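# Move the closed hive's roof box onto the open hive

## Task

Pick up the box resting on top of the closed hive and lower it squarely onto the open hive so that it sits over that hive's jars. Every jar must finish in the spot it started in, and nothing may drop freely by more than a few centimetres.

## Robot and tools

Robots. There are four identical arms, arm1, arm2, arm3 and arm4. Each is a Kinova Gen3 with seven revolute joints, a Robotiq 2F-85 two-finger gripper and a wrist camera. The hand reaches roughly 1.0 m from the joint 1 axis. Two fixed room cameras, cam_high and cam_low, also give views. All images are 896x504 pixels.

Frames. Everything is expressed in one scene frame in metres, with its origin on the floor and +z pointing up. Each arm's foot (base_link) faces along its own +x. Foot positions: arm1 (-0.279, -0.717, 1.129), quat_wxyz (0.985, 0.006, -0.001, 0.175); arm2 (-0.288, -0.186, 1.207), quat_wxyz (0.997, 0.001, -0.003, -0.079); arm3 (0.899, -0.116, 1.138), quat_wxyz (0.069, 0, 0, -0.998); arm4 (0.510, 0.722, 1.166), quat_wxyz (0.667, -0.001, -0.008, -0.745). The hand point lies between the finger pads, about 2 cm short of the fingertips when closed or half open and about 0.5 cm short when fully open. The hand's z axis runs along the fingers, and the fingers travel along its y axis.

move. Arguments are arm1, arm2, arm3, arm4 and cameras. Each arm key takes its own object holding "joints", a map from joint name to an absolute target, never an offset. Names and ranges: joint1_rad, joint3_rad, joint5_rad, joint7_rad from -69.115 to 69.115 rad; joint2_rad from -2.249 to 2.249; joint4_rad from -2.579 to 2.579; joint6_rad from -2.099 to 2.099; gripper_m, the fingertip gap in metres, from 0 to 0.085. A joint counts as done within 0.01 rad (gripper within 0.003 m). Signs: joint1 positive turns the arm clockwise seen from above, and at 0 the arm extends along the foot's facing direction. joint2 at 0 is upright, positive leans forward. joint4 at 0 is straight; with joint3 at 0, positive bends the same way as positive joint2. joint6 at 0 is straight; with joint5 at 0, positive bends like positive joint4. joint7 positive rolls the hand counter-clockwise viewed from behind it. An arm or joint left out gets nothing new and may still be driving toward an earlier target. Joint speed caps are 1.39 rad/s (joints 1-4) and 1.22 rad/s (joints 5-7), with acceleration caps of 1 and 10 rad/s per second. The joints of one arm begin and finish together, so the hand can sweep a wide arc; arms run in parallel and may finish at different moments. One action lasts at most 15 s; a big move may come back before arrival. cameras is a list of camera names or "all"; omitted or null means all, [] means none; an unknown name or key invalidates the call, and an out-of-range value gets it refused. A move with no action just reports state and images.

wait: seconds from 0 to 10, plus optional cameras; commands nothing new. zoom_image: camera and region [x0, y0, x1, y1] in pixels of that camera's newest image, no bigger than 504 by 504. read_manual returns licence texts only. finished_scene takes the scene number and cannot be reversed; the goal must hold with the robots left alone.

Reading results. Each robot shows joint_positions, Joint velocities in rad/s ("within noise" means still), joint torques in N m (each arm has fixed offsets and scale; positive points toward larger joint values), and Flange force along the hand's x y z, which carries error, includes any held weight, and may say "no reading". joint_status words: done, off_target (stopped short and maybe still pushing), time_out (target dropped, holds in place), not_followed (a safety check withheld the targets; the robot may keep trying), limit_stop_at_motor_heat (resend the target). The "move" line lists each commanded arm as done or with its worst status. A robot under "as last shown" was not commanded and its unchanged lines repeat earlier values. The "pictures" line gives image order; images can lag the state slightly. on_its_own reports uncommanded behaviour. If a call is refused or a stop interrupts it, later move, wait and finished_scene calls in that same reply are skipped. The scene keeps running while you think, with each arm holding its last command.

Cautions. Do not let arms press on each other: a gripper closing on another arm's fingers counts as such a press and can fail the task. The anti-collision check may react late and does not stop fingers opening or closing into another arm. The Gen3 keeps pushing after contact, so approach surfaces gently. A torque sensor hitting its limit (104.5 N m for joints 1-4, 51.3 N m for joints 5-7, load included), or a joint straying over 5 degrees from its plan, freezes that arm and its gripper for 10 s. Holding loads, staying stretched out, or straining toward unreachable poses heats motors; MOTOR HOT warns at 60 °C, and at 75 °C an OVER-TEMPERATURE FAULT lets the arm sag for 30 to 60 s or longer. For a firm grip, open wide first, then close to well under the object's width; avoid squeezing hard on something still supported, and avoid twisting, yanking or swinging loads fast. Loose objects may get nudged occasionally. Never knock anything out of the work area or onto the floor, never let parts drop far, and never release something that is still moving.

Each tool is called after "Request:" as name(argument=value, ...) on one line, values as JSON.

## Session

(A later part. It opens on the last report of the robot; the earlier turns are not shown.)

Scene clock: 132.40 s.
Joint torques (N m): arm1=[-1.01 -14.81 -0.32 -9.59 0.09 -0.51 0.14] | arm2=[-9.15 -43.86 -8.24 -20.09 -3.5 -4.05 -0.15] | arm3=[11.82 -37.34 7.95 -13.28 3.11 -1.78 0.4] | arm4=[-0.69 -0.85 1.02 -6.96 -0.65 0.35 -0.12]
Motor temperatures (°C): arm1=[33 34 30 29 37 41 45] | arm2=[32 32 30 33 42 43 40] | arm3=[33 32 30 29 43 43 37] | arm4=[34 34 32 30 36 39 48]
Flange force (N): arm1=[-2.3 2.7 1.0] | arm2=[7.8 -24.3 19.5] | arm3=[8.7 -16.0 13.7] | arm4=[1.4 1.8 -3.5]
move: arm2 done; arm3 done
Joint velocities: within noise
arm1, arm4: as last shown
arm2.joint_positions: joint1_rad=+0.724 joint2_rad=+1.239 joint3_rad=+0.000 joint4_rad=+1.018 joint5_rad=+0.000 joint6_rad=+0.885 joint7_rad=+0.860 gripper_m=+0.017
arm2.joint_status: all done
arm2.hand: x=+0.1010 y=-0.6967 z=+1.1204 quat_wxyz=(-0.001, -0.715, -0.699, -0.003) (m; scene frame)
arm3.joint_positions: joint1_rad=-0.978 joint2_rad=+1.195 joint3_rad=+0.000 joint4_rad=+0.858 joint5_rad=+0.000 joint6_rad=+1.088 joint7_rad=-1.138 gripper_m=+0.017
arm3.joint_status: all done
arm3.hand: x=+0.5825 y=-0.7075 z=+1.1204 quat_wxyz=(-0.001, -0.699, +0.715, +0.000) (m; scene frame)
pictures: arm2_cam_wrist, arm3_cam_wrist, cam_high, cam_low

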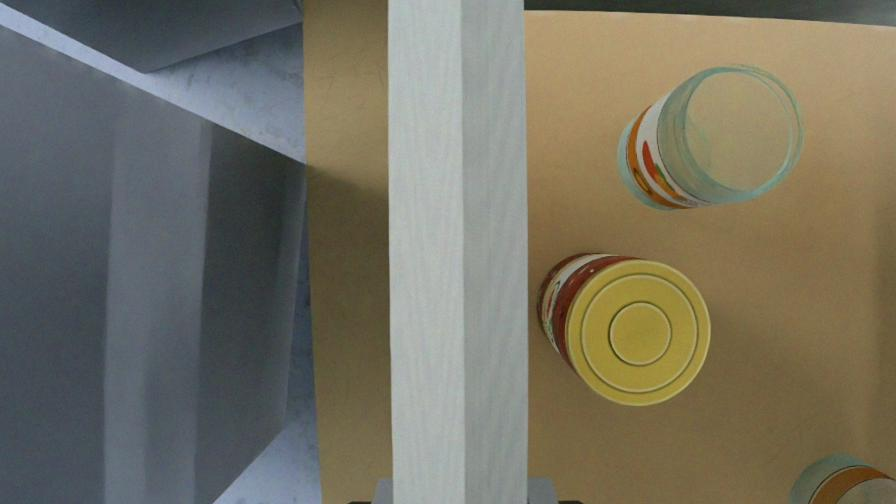

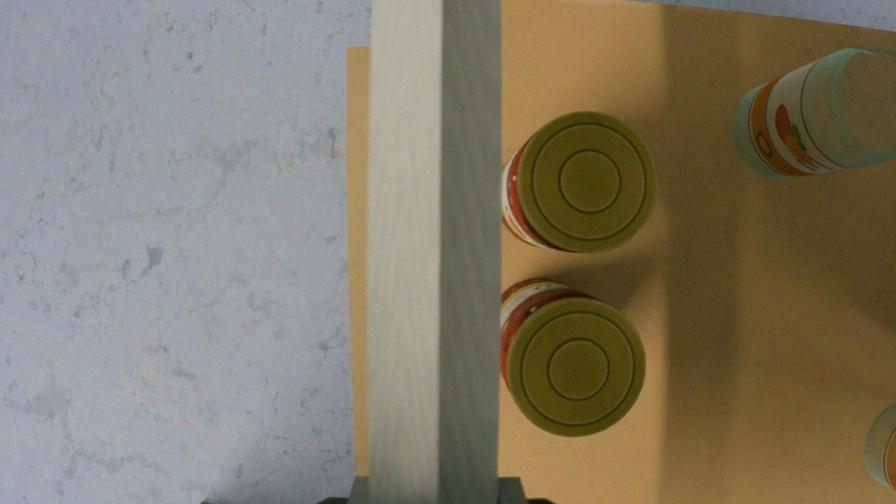

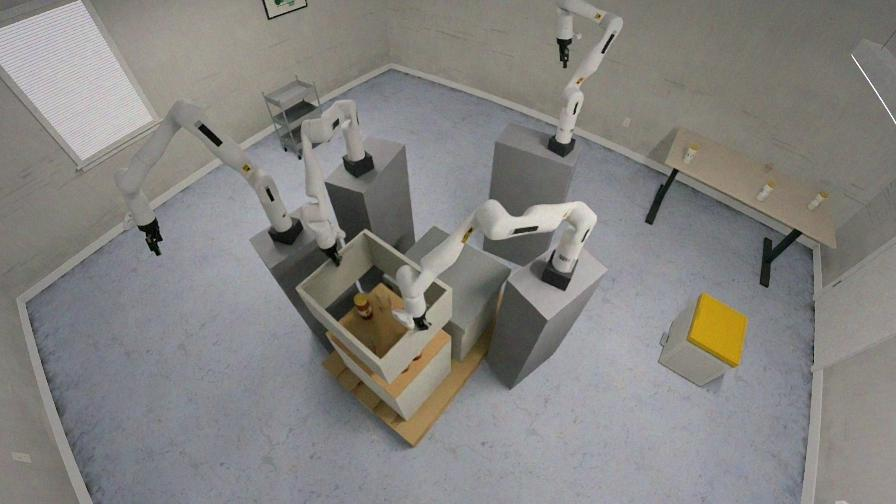

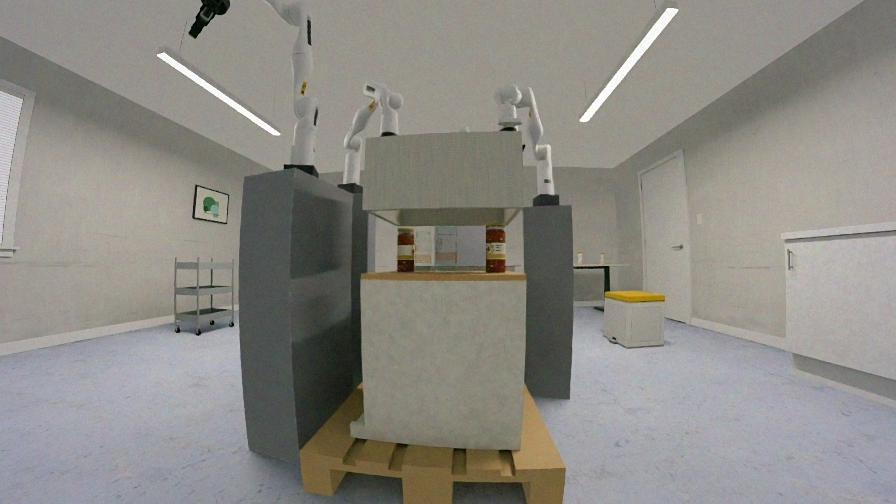

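Request:
move(arm2={"joints":{"joint2_rad":1.4113,"joint4_rad":0.9294,"joint6_rad":0.8009}}, arm3={"joints":{"joint2_rad":1.3436,"joint4_rad":0.8241,"joint6_rad":0.9739}}, cameras=[])

Request:
move(arm2={"joints":{"joint2_rad":1.5894,"joint4_rad":0.7752,"joint6_rad":0.777}}, arm3={"joints":{"joint2_rad":1.5031,"joint4_rad":0.7183,"joint6_rad":0.9202}}, cameras=["cam_low","cam_high"])

Request:
zoom_image(camera="cam_low", region=[340, 180, 540, 290])

Request:
zoom_image(camera="cam_high", region=[300, 240, 460, 420])

Scene clock: 151.10 s.
Joint torques (N m): arm1=[-1.07 -14.86 -0.3 -9.61 0.13 -0.46 0.13] | arm2=[-8.27 -45.09 -7.45 -19.04 -3.06 -3.75 -0.2] | arm3=[10.91 -37.81 7.27 -12.17 2.45 -1.52 0.39] | arm4=[-0.6 -0.78 1.06 -6.98 -0.64 0.31 -0.06]
Motor temperatures (°C): arm1=[33 34 30 29 37 41 45] | arm2=[32 34 30 33 42 43 40] | arm3=[33 34 30 29 43 43 37] | arm4=[34 34 32 30 36 39 48]
Flange force (N): arm1=[-2.2 2.9 1.2] | arm2=[8.4 -23.1 18.3] | arm3=[9.4 -14.1 14.5] | arm4=[1.7 2.0 -3.5]
move: arm2 done; arm3 done
Joint velocities: within noise
arm1, arm4: as last shown
arm2.joint_positions: joint1_rad=+0.724 joint2_rad=+1.411 joint3_rad=+0.000 joint4_rad=+0.929 joint5_rad=+0.000 joint6_rad=+0.801 joint7_rad=+0.860 gripper_m=+0.017
arm2.joint_status: all done
arm2.hand: x=+0.1015 y=-0.6967 z=+1.0305 quat_wxyz=(-0.002, -0.715, -0.699, -0.003) (m; scene frame)
arm3.joint_positions: joint1_rad=-0.978 joint2_rad=+1.344 joint3_rad=+0.000 joint4_rad=+0.824 joint5_rad=+0.000 joint6_rad=+0.974 joint7_rad=-1.138 gripper_m=+0.017
arm3.joint_status: all done
arm3.hand: x=+0.5824 y=-0.7076 z=+1.0300 quat_wxyz=(-0.001, -0.699, +0.715, +0.000) (m; scene frame)
pictures: none
No camera images: "cameras" was empty.

Scene clock: 152.27 s.
Joint torques (N m): arm1=[-0.99 -14.87 -0.3 -9.45 0.04 -0.47 0.15] | arm2=[-7.97 -45.44 -6.77 -18.39 -2.78 -3.53 -0.08] | arm3=[10.06 -38.57 6.45 -12.03 2.14 -1.51 0.47] | arm4=[-0.71 -0.77 1 -7.06 -0.62 0.33 -0.12]
Motor temperatures (°C): arm1=[33 34 30 29 37 41 45] | arm2=[32 34 30 33 42 43 40] | arm3=[33 34 30 29 43 43 37] | arm4=[34 34 32 30 36 39 48]
Flange force (N): arm1=[-1.7 2.5 0.9] | arm2=[9.5 -23.2 16.0] | arm3=[8.8 -13.1 15.7] | arm4=[1.6 1.7 -3.1]
move: arm2 done; arm3 done
Joint velocities: within noise
arm1.joint_positions: joint1_rad=+2.000 joint2_rad=+0.300 joint3_rad=+0.000 joint4_rad=+1.600 joint5_rad=+0.000 joint6_rad=+1.000 joint7_rad=-1.890 gripper_m=+0.085
arm1.joint_status: not commanded
arm1.hand: x=-0.3421 y=-1.2135 z=+1.4060 quat_wxyz=(-0.071, -0.550, +0.827, -0.090) (m; scene frame)
arm2.joint_positions: joint1_rad=+0.724 joint2_rad=+1.589 joint3_rad=+0.000 joint4_rad=+0.775 joint5_rad=+0.000 joint6_rad=+0.777 joint7_rad=+0.860 gripper_m=+0.017
arm2.joint_status: all done
arm2.hand: x=+0.1020 y=-0.6965 z=+0.9505 quat_wxyz=(-0.002, -0.715, -0.699, -0.003) (m; scene frame)
arm3.joint_positions: joint1_rad=-0.978 joint2_rad=+1.503 joint3_rad=+0.000 joint4_rad=+0.718 joint5_rad=+0.000 joint6_rad=+0.920 joint7_rad=-1.138 gripper_m=+0.017
arm3.joint_status: all done
arm3.hand: x=+0.5824 y=-0.7076 z=+0.9500 quat_wxyz=(-0.001, -0.699, +0.715, +0.000) (m; scene frame)
arm4: as last shown
pictures: cam_high, cam_low

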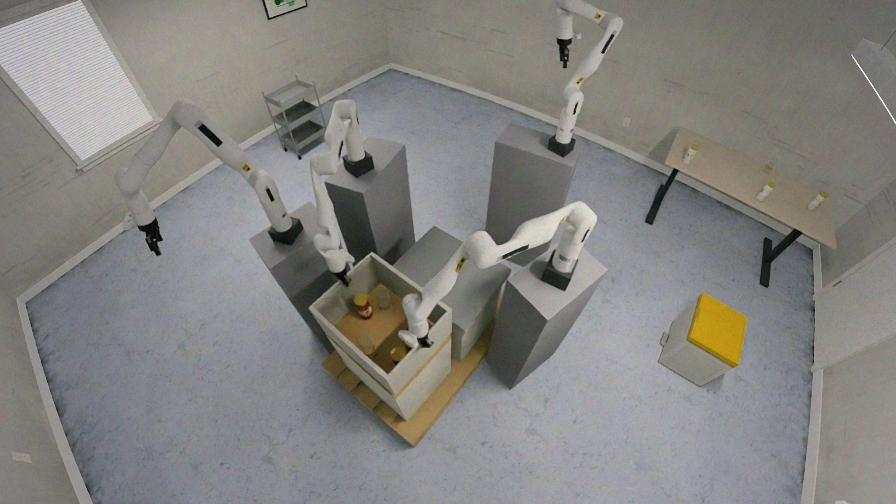

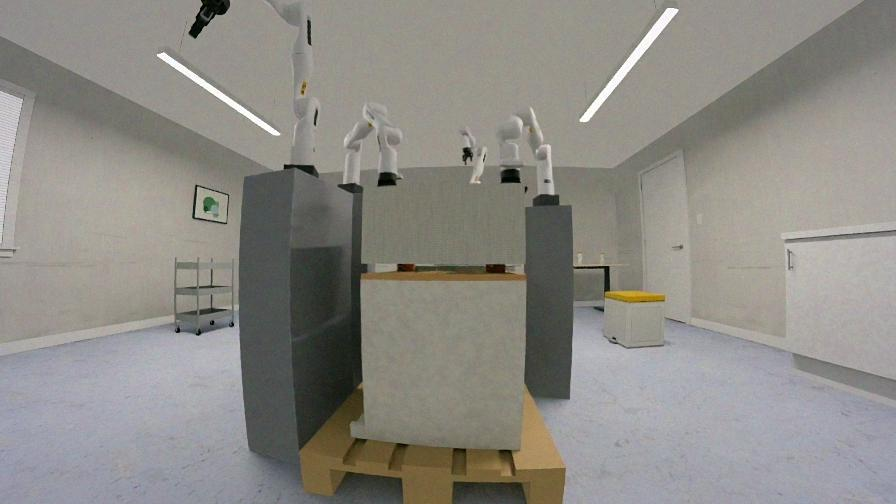

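Scaled by 2.520 from the camera's 896x504 image, which has a finer 1280x720 frame.

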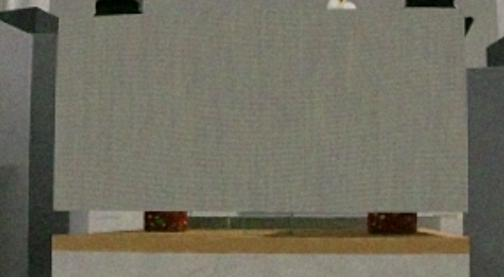

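Scaled by 2.800 from the camera's 896x504 image, which has a finer 1280x720 frame.

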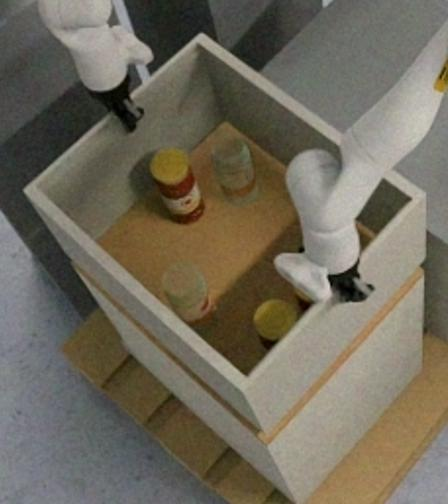

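Request:
move(arm2={"joints":{"joint2_rad":1.6599,"joint4_rad":0.6976,"joint6_rad":0.7841}}, arm3={"joints":{"joint2_rad":1.5669,"joint4_rad":0.6595,"joint6_rad":0.9152}}, cameras=["cam_low","cam_high"])

Request:
zoom_image(camera="cam_low", region=[340, 230, 540, 290])

Request:
zoom_image(camera="cam_high", region=[300, 260, 460, 420])

Scene clock: 164.93 s.
Joint torques (N m): arm1=[-0.97 -14.82 -0.27 -9.53 0.15 -0.5 0.18] | arm2=[-7.68 -45.35 -6.27 -18.24 -2.67 -3.46 -0.09] | arm3=[9.82 -38.89 6.05 -11.84 2.08 -1.5 0.53] | arm4=[-0.67 -0.88 1.03 -6.97 -0.6 0.34 -0.08]
Motor temperatures (°C): arm1=[33 34 30 29 37 41 45] | arm2=[32 35 30 34 42 43 40] | arm3=[33 35 30 29 43 43 37] | arm4=[34 34 32 30 36 39 48]
Flange force (N): arm1=[-2.1 2.5 0.9] | arm2=[10.4 -23.3 14.8] | arm3=[10.7 -11.9 16.9] | arm4=[1.4 2.0 -3.5]
move: arm2 done; arm3 done
Joint velocities: within noise
arm1, arm4: as last shown
arm2.joint_positions: joint1_rad=+0.724 joint2_rad=+1.660 joint3_rad=+0.000 joint4_rad=+0.698 joint5_rad=+0.000 joint6_rad=+0.784 joint7_rad=+0.860 gripper_m=+0.017
arm2.joint_status: all done
arm2.hand: x=+0.1021 y=-0.6964 z=+0.9224 quat_wxyz=(-0.001, -0.715, -0.699, -0.003) (m; scene frame)
arm3.joint_positions: joint1_rad=-0.978 joint2_rad=+1.567 joint3_rad=+0.000 joint4_rad=+0.659 joint5_rad=+0.000 joint6_rad=+0.915 joint7_rad=-1.138 gripper_m=+0.017
arm3.joint_status: all done
arm3.hand: x=+0.5824 y=-0.7077 z=+0.9220 quat_wxyz=(-0.001, -0.699, +0.715, +0.000) (m; scene frame)
pictures: cam_high, cam_low

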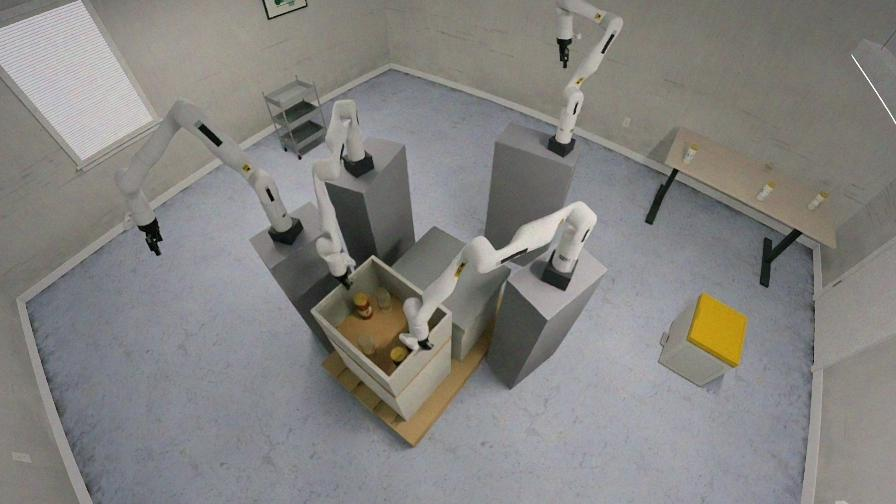

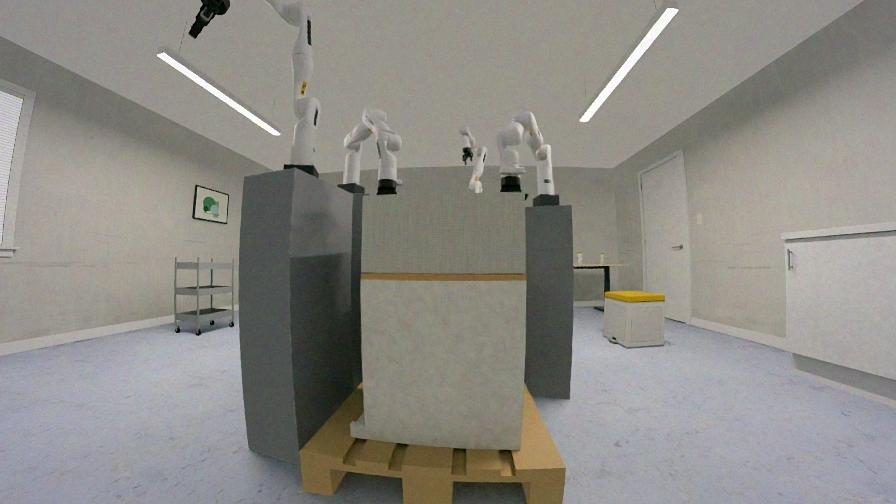

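Scaled by 2.520 from the camera's 896x504 image, which has a finer 1280x720 frame.

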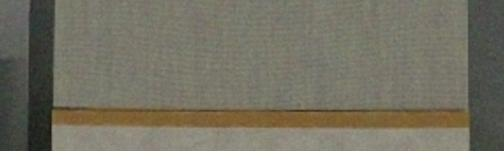

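Scaled by 3.150 from the camera's 896x504 image, which has a finer 1280x720 frame.

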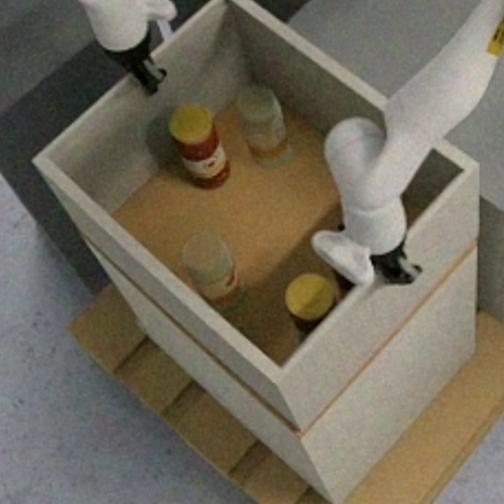

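Request:
move(arm2={"joints":{"joint2_rad":1.6718,"joint4_rad":0.6833,"joint6_rad":0.7865}}, arm3={"joints":{"joint2_rad":1.5745,"joint4_rad":0.6522,"joint6_rad":0.9151}}, cameras=["cam_low"])

Request:
zoom_image(camera="cam_low", region=[340, 230, 540, 290])

Scene clock: 170.73 s.
Joint torques (N m): arm1=[-1.09 -14.81 -0.25 -9.58 0.12 -0.52 0.15] | arm2=[-9.02 -43.82 -7.41 -17.99 -3.21 -3.34 -0.12] | arm3=[10.55 -34.66 7.32 -10.25 2.93 -1.32 0.34] | arm4=[-0.73 -0.82 1.03 -6.93 -0.63 0.33 -0.16]
Motor temperatures (°C): arm1=[33 34 30 29 37 41 45] | arm2=[33 36 30 34 42 43 40] | arm3=[33 35 30 29 43 43 37] | arm4=[34 34 32 30 36 39 48]
Flange force (N): arm1=[-2.1 2.9 0.9] | arm2=[11.3 -26.8 11.2] | arm3=[10.3 -13.0 10.6] | arm4=[1.4 1.7 -3.6]
move: arm2 done; arm3 done
Joint velocities: within noise
arm1, arm4: as last shown
arm2.joint_positions: joint1_rad=+0.724 joint2_rad=+1.672 joint3_rad=+0.000 joint4_rad=+0.683 joint5_rad=+0.000 joint6_rad=+0.787 joint7_rad=+0.860 gripper_m=+0.017
arm2.joint_status: all done
arm2.hand: x=+0.1021 y=-0.6964 z=+0.9179 quat_wxyz=(-0.001, -0.715, -0.699, -0.003) (m; scene frame)
arm3.joint_positions: joint1_rad=-0.978 joint2_rad=+1.574 joint3_rad=+0.000 joint4_rad=+0.652 joint5_rad=+0.000 joint6_rad=+0.915 joint7_rad=-1.138 gripper_m=+0.017
arm3.joint_status: all done
arm3.hand: x=+0.5825 y=-0.7076 z=+0.9187 quat_wxyz=(-0.001, -0.699, +0.715, +0.000) (m; scene frame)
pictures: cam_low

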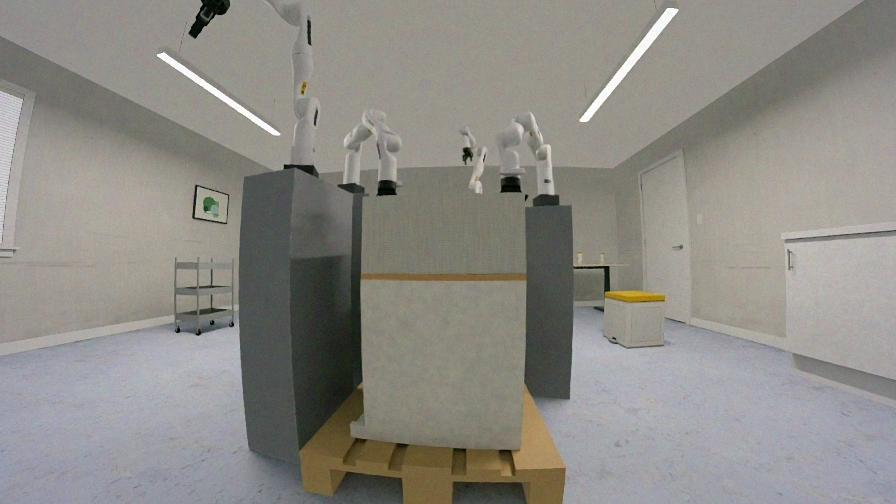

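Scaled by 2.520 from the camera's 896x504 image, which has a finer 1280x720 frame.

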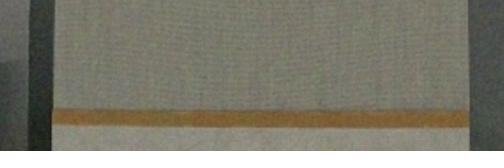

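Request:
move(arm2={"joints":{"joint2_rad":1.675,"joint4_rad":0.6795,"joint6_rad":0.7871}}, arm3={"joints":{"joint2_rad":1.5771,"joint4_rad":0.6494,"joint6_rad":0.9151}}, cameras=[])

Scene clock: 174.57 s.
Joint torques (N m): arm1=[-1.04 -14.87 -0.31 -9.61 0.03 -0.48 0.15] | arm2=[-10.02 -41.1 -8.55 -17.01 -3.69 -3.16 -0.04] | arm3=[11.59 -30.65 8.4 -10.07 3.64 -2.4 0.44] | arm4=[-0.68 -0.77 1.04 -7.03 -0.61 0.33 -0.1]
Motor temperatures (°C): arm1=[33 34 30 29 37 41 45] | arm2=[33 36 30 34 42 43 40] | arm3=[33 35 30 29 43 43 37] | arm4=[34 34 32 30 36 39 48]
Flange force (N): arm1=[-2.2 2.7 1.2] | arm2=[10.9 -28.3 6.9] | arm3=[6.3 -16.9 1.5] | arm4=[1.6 1.9 -3.2]
move: arm2 done; arm3 done
Joint velocities: within noise
arm1, arm4: as last shown
arm2.joint_positions: joint1_rad=+0.724 joint2_rad=+1.675 joint3_rad=+0.000 joint4_rad=+0.679 joint5_rad=+0.000 joint6_rad=+0.787 joint7_rad=+0.860 gripper_m=+0.017
arm2.joint_status: all done
arm2.hand: x=+0.1021 y=-0.6965 z=+0.9168 quat_wxyz=(-0.001, -0.715, -0.699, -0.003) (m; scene frame)
arm3.joint_positions: joint1_rad=-0.978 joint2_rad=+1.577 joint3_rad=+0.000 joint4_rad=+0.649 joint5_rad=+0.000 joint6_rad=+0.915 joint7_rad=-1.138 gripper_m=+0.017
arm3.joint_status: all done
arm3.hand: x=+0.5824 y=-0.7077 z=+0.9177 quat_wxyz=(-0.001, -0.699, +0.715, +0.000) (m; scene frame)
pictures: none
No camera images: "cameras" was empty.

Request:
move(arm2={"joints":{"joint2_rad":1.678,"joint4_rad":0.6759,"joint6_rad":0.7877}}, cameras=[])

Request:
move(arm2={"joints":{"gripper_m":0.03}}, arm3={"joints":{"gripper_m":0.03}}, cameras=[])

Request:
move(arm2={"joints":{"gripper_m":0.075}}, arm3={"joints":{"gripper_m":0.075}}, cameras=[])

Request:
move(arm2={"joints":{"joint2_rad":1.4113,"joint4_rad":0.9294,"joint6_rad":0.8009}}, arm3={"joints":{"joint2_rad":1.3436,"joint4_rad":0.8241,"joint6_rad":0.9739}}, cameras=["cam_low","cam_high"])

Request:
zoom_image(camera="cam_low", region=[340, 180, 540, 290])

Request:
zoom_image(camera="cam_high", region=[300, 260, 460, 420])

Scene clock: 183.77 s.
Joint torques (N m): arm1=[-0.99 -14.84 -0.32 -9.6 0.06 -0.5 0.14] | arm2=[-10.95 -27.92 -9.56 -17.13 -4.05 -7.74 -0.18] | arm3=[14.04 -30.33 9.82 -9.53 4.19 -1.88 0.32] | arm4=[-0.74 -0.77 1.05 -6.96 -0.56 0.3 -0.13]
Motor temperatures (°C): arm1=[33 34 30 29 37 41 45] | arm2=[33 36 30 34 42 43 40] | arm3=[33 35 30 29 43 43 37] | arm4=[34 34 32 30 36 39 48]
Flange force (N): arm1=[-2.3 2.7 1.0] | arm2=[20.2 -37.8 -26.4] | arm3=[8.5 -19.7 2.0] | arm4=[1.7 1.9 -3.6]
move: arm2 done
Joint velocities: within noise
arm1, arm3: as last shown
arm2.joint_positions: joint1_rad=+0.724 joint2_rad=+1.678 joint3_rad=+0.000 joint4_rad=+0.676 joint5_rad=+0.000 joint6_rad=+0.788 joint7_rad=+0.860 gripper_m=+0.017
arm2.joint_status: all done
arm2.hand: x=+0.1021 y=-0.6965 z=+0.9157 quat_wxyz=(-0.001, -0.715, -0.699, -0.003) (m; scene frame)
arm3.hand: x=+0.5824 y=-0.7077 z=+0.9176 quat_wxyz=(-0.001, -0.699, +0.715, +0.000) (m; scene frame)
arm4.joint_positions: joint1_rad=+0.554 joint2_rad=-0.326 joint3_rad=-0.072 joint4_rad=+1.563 joint5_rad=-0.062 joint6_rad=+2.060 joint7_rad=+1.151 gripper_m=+0.085
arm4.joint_status: not commanded
arm4.hand: x=+0.4392 y=+0.6355 z=+1.6459 quat_wxyz=(+0.030, -0.955, -0.285, -0.074) (m; scene frame)
pictures: none
No camera images: "cameras" was empty.

Scene clock: 184.63 s.
Joint torques (N m): arm1=[-1 -14.88 -0.3 -9.6 0.06 -0.49 0.14] | arm2=[-0.21 -24.85 -0.4 -6.93 -0.06 0.23 0.08] | arm3=[0.42 -26.61 0.52 -5.88 -0.15 -0.29 0.31] | arm4=[-0.66 -0.8 1 -7 -0.62 0.28 -0.11]
Motor temperatures (°C): arm1=[33 34 30 29 37 41 45] | arm2=[33 36 30 34 42 43 40] | arm3=[33 35 30 29 43 43 37] | arm4=[34 34 32 30 36 39 48]
Flange force (N): arm1=[-2.2 2.7 1.1] | arm2=[7.5 -5.9 -6.0] | arm3=[9.4 3.6 1.9] | arm4=[1.6 1.7 -3.5]
move: arm2 done; arm3 done
Joint velocities: within noise
arm1, arm4: as last shown
arm2.joint_positions: joint1_rad=+0.724 joint2_rad=+1.678 joint3_rad=+0.000 joint4_rad=+0.676 joint5_rad=+0.000 joint6_rad=+0.788 joint7_rad=+0.860 gripper_m=+0.030
arm2.joint_status: all done
arm2.hand: x=+0.1021 y=-0.6964 z=+0.9156 quat_wxyz=(-0.001, -0.715, -0.699, -0.003) (m; scene frame)
arm3.joint_positions: joint1_rad=-0.978 joint2_rad=+1.577 joint3_rad=+0.000 joint4_rad=+0.649 joint5_rad=+0.000 joint6_rad=+0.915 joint7_rad=-1.138 gripper_m=+0.030
arm3.joint_status: all done
arm3.hand: x=+0.5824 y=-0.7077 z=+0.9176 quat_wxyz=(-0.001, -0.699, +0.715, +0.000) (m; scene frame)
pictures: none
No camera images: "cameras" was empty.

Scene clock: 185.60 s.
Joint torques (N m): arm1=[-0.93 -14.8 -0.21 -9.53 0.09 -0.52 0.1] | arm2=[-0.22 -24.85 -0.35 -6.96 -0.06 0.22 0.05] | arm3=[0.27 -26.58 0.59 -5.95 -0.15 -0.25 0.28] | arm4=[-0.72 -0.78 1.07 -7.02 -0.62 0.34 -0.1]
Motor temperatures (°C): arm1=[33 34 30 29 37 41 45] | arm2=[33 36 30 34 42 43 40] | arm3=[33 35 30 29 43 43 37] | arm4=[34 34 32 30 36 39 48]
Flange force (N): arm1=[-2.1 2.6 0.8] | arm2=[7.7 -6.1 -6.1] | arm3=[8.6 3.5 1.7] | arm4=[1.6 1.9 -3.2]
move: arm2 done; arm3 done
Joint velocities: within noise
arm1, arm4: as last shown
arm2.joint_positions: joint1_rad=+0.724 joint2_rad=+1.678 joint3_rad=+0.000 joint4_rad=+0.676 joint5_rad=+0.000 joint6_rad=+0.788 joint7_rad=+0.860 gripper_m=+0.075
arm2.joint_status: all done
arm2.hand: x=+0.1021 y=-0.6964 z=+0.9156 quat_wxyz=(-0.001, -0.715, -0.699, -0.003) (m; scene frame)
arm3.joint_positions: joint1_rad=-0.978 joint2_rad=+1.577 joint3_rad=+0.000 joint4_rad=+0.649 joint5_rad=+0.000 joint6_rad=+0.915 joint7_rad=-1.138 gripper_m=+0.075
arm3.joint_status: all done
arm3.hand: x=+0.5824 y=-0.7077 z=+0.9176 quat_wxyz=(-0.001, -0.699, +0.715, +0.000) (m; scene frame)
pictures: none
No camera images: "cameras" was empty.

Scene clock: 186.93 s.
Joint torques (N m): arm1=[-0.98 -14.8 -0.29 -9.56 0.15 -0.51 0.14] | arm2=[-0.22 -24.8 -0.38 -7.01 -0.09 0.25 0.06] | arm3=[0.39 -26.43 0.52 -6.18 -0.11 -0.34 0.19] | arm4=[-0.67 -0.81 1.04 -6.93 -0.62 0.34 -0.06]
Motor temperatures (°C): arm1=[33 34 30 29 37 41 45] | arm2=[33 36 30 34 42 43 40] | arm3=[33 35 30 29 43 43 37] | arm4=[34 34 32 30 36 39 48]
Flange force (N): arm1=[-2.2 2.7 0.9] | arm2=[5.9 -4.7 -3.8] | arm3=[8.0 3.1 0.0] | arm4=[1.6 2.0 -3.6]
move: arm2 done; arm3 done
Joint velocities: within noise
arm1, arm4: as last shown
arm2.joint_positions: joint1_rad=+0.724 joint2_rad=+1.411 joint3_rad=+0.000 joint4_rad=+0.929 joint5_rad=+0.000 joint6_rad=+0.801 joint7_rad=+0.860 gripper_m=+0.075
arm2.joint_status: all done
arm2.hand: x=+0.1015 y=-0.6966 z=+1.0304 quat_wxyz=(-0.001, -0.715, -0.699, -0.003) (m; scene frame)
arm3.joint_positions: joint1_rad=-0.978 joint2_rad=+1.344 joint3_rad=+0.000 joint4_rad=+0.824 joint5_rad=+0.000 joint6_rad=+0.974 joint7_rad=-1.138 gripper_m=+0.075
arm3.joint_status: all done
arm3.hand: x=+0.5825 y=-0.7076 z=+1.0300 quat_wxyz=(-0.001, -0.699, +0.715, +0.000) (m; scene frame)
pictures: cam_high, cam_low

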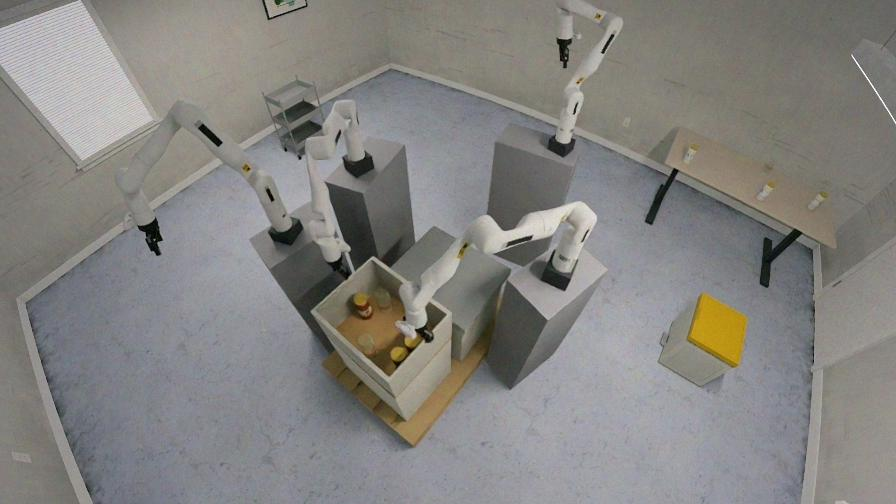

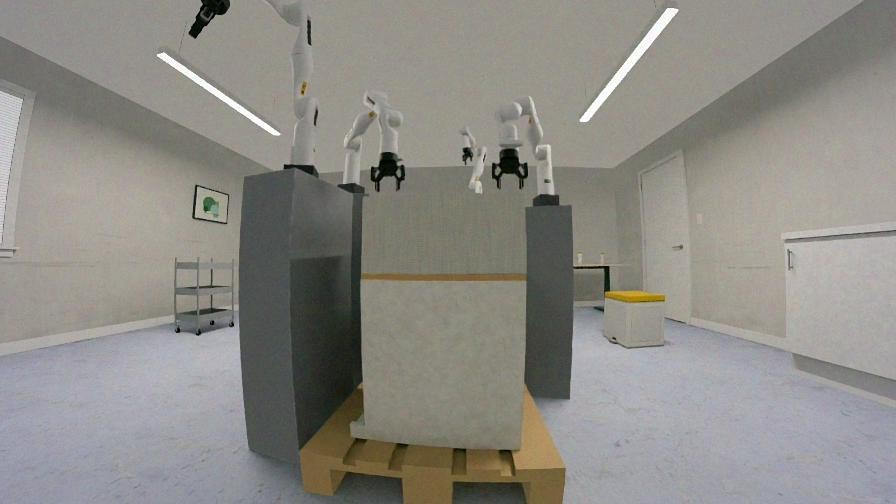

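Scaled by 2.520 from the camera's 896x504 image, which has a finer 1280x720 frame.

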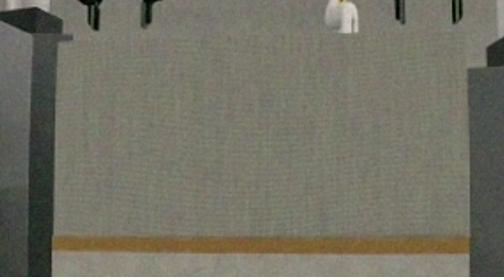

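Scaled by 3.150 from the camera's 896x504 image, which has a finer 1280x720 frame.

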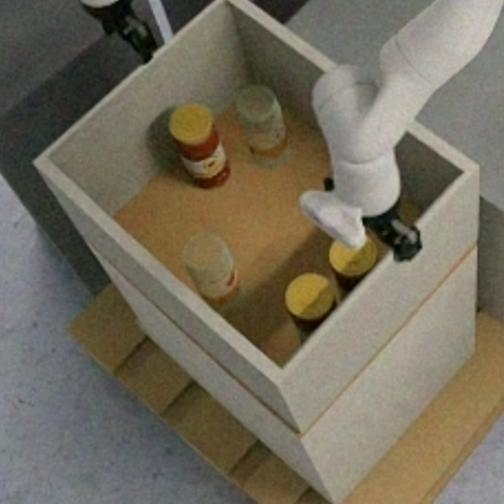

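Request:
finished_scene(scene=2)

The scene is finished: the task was done.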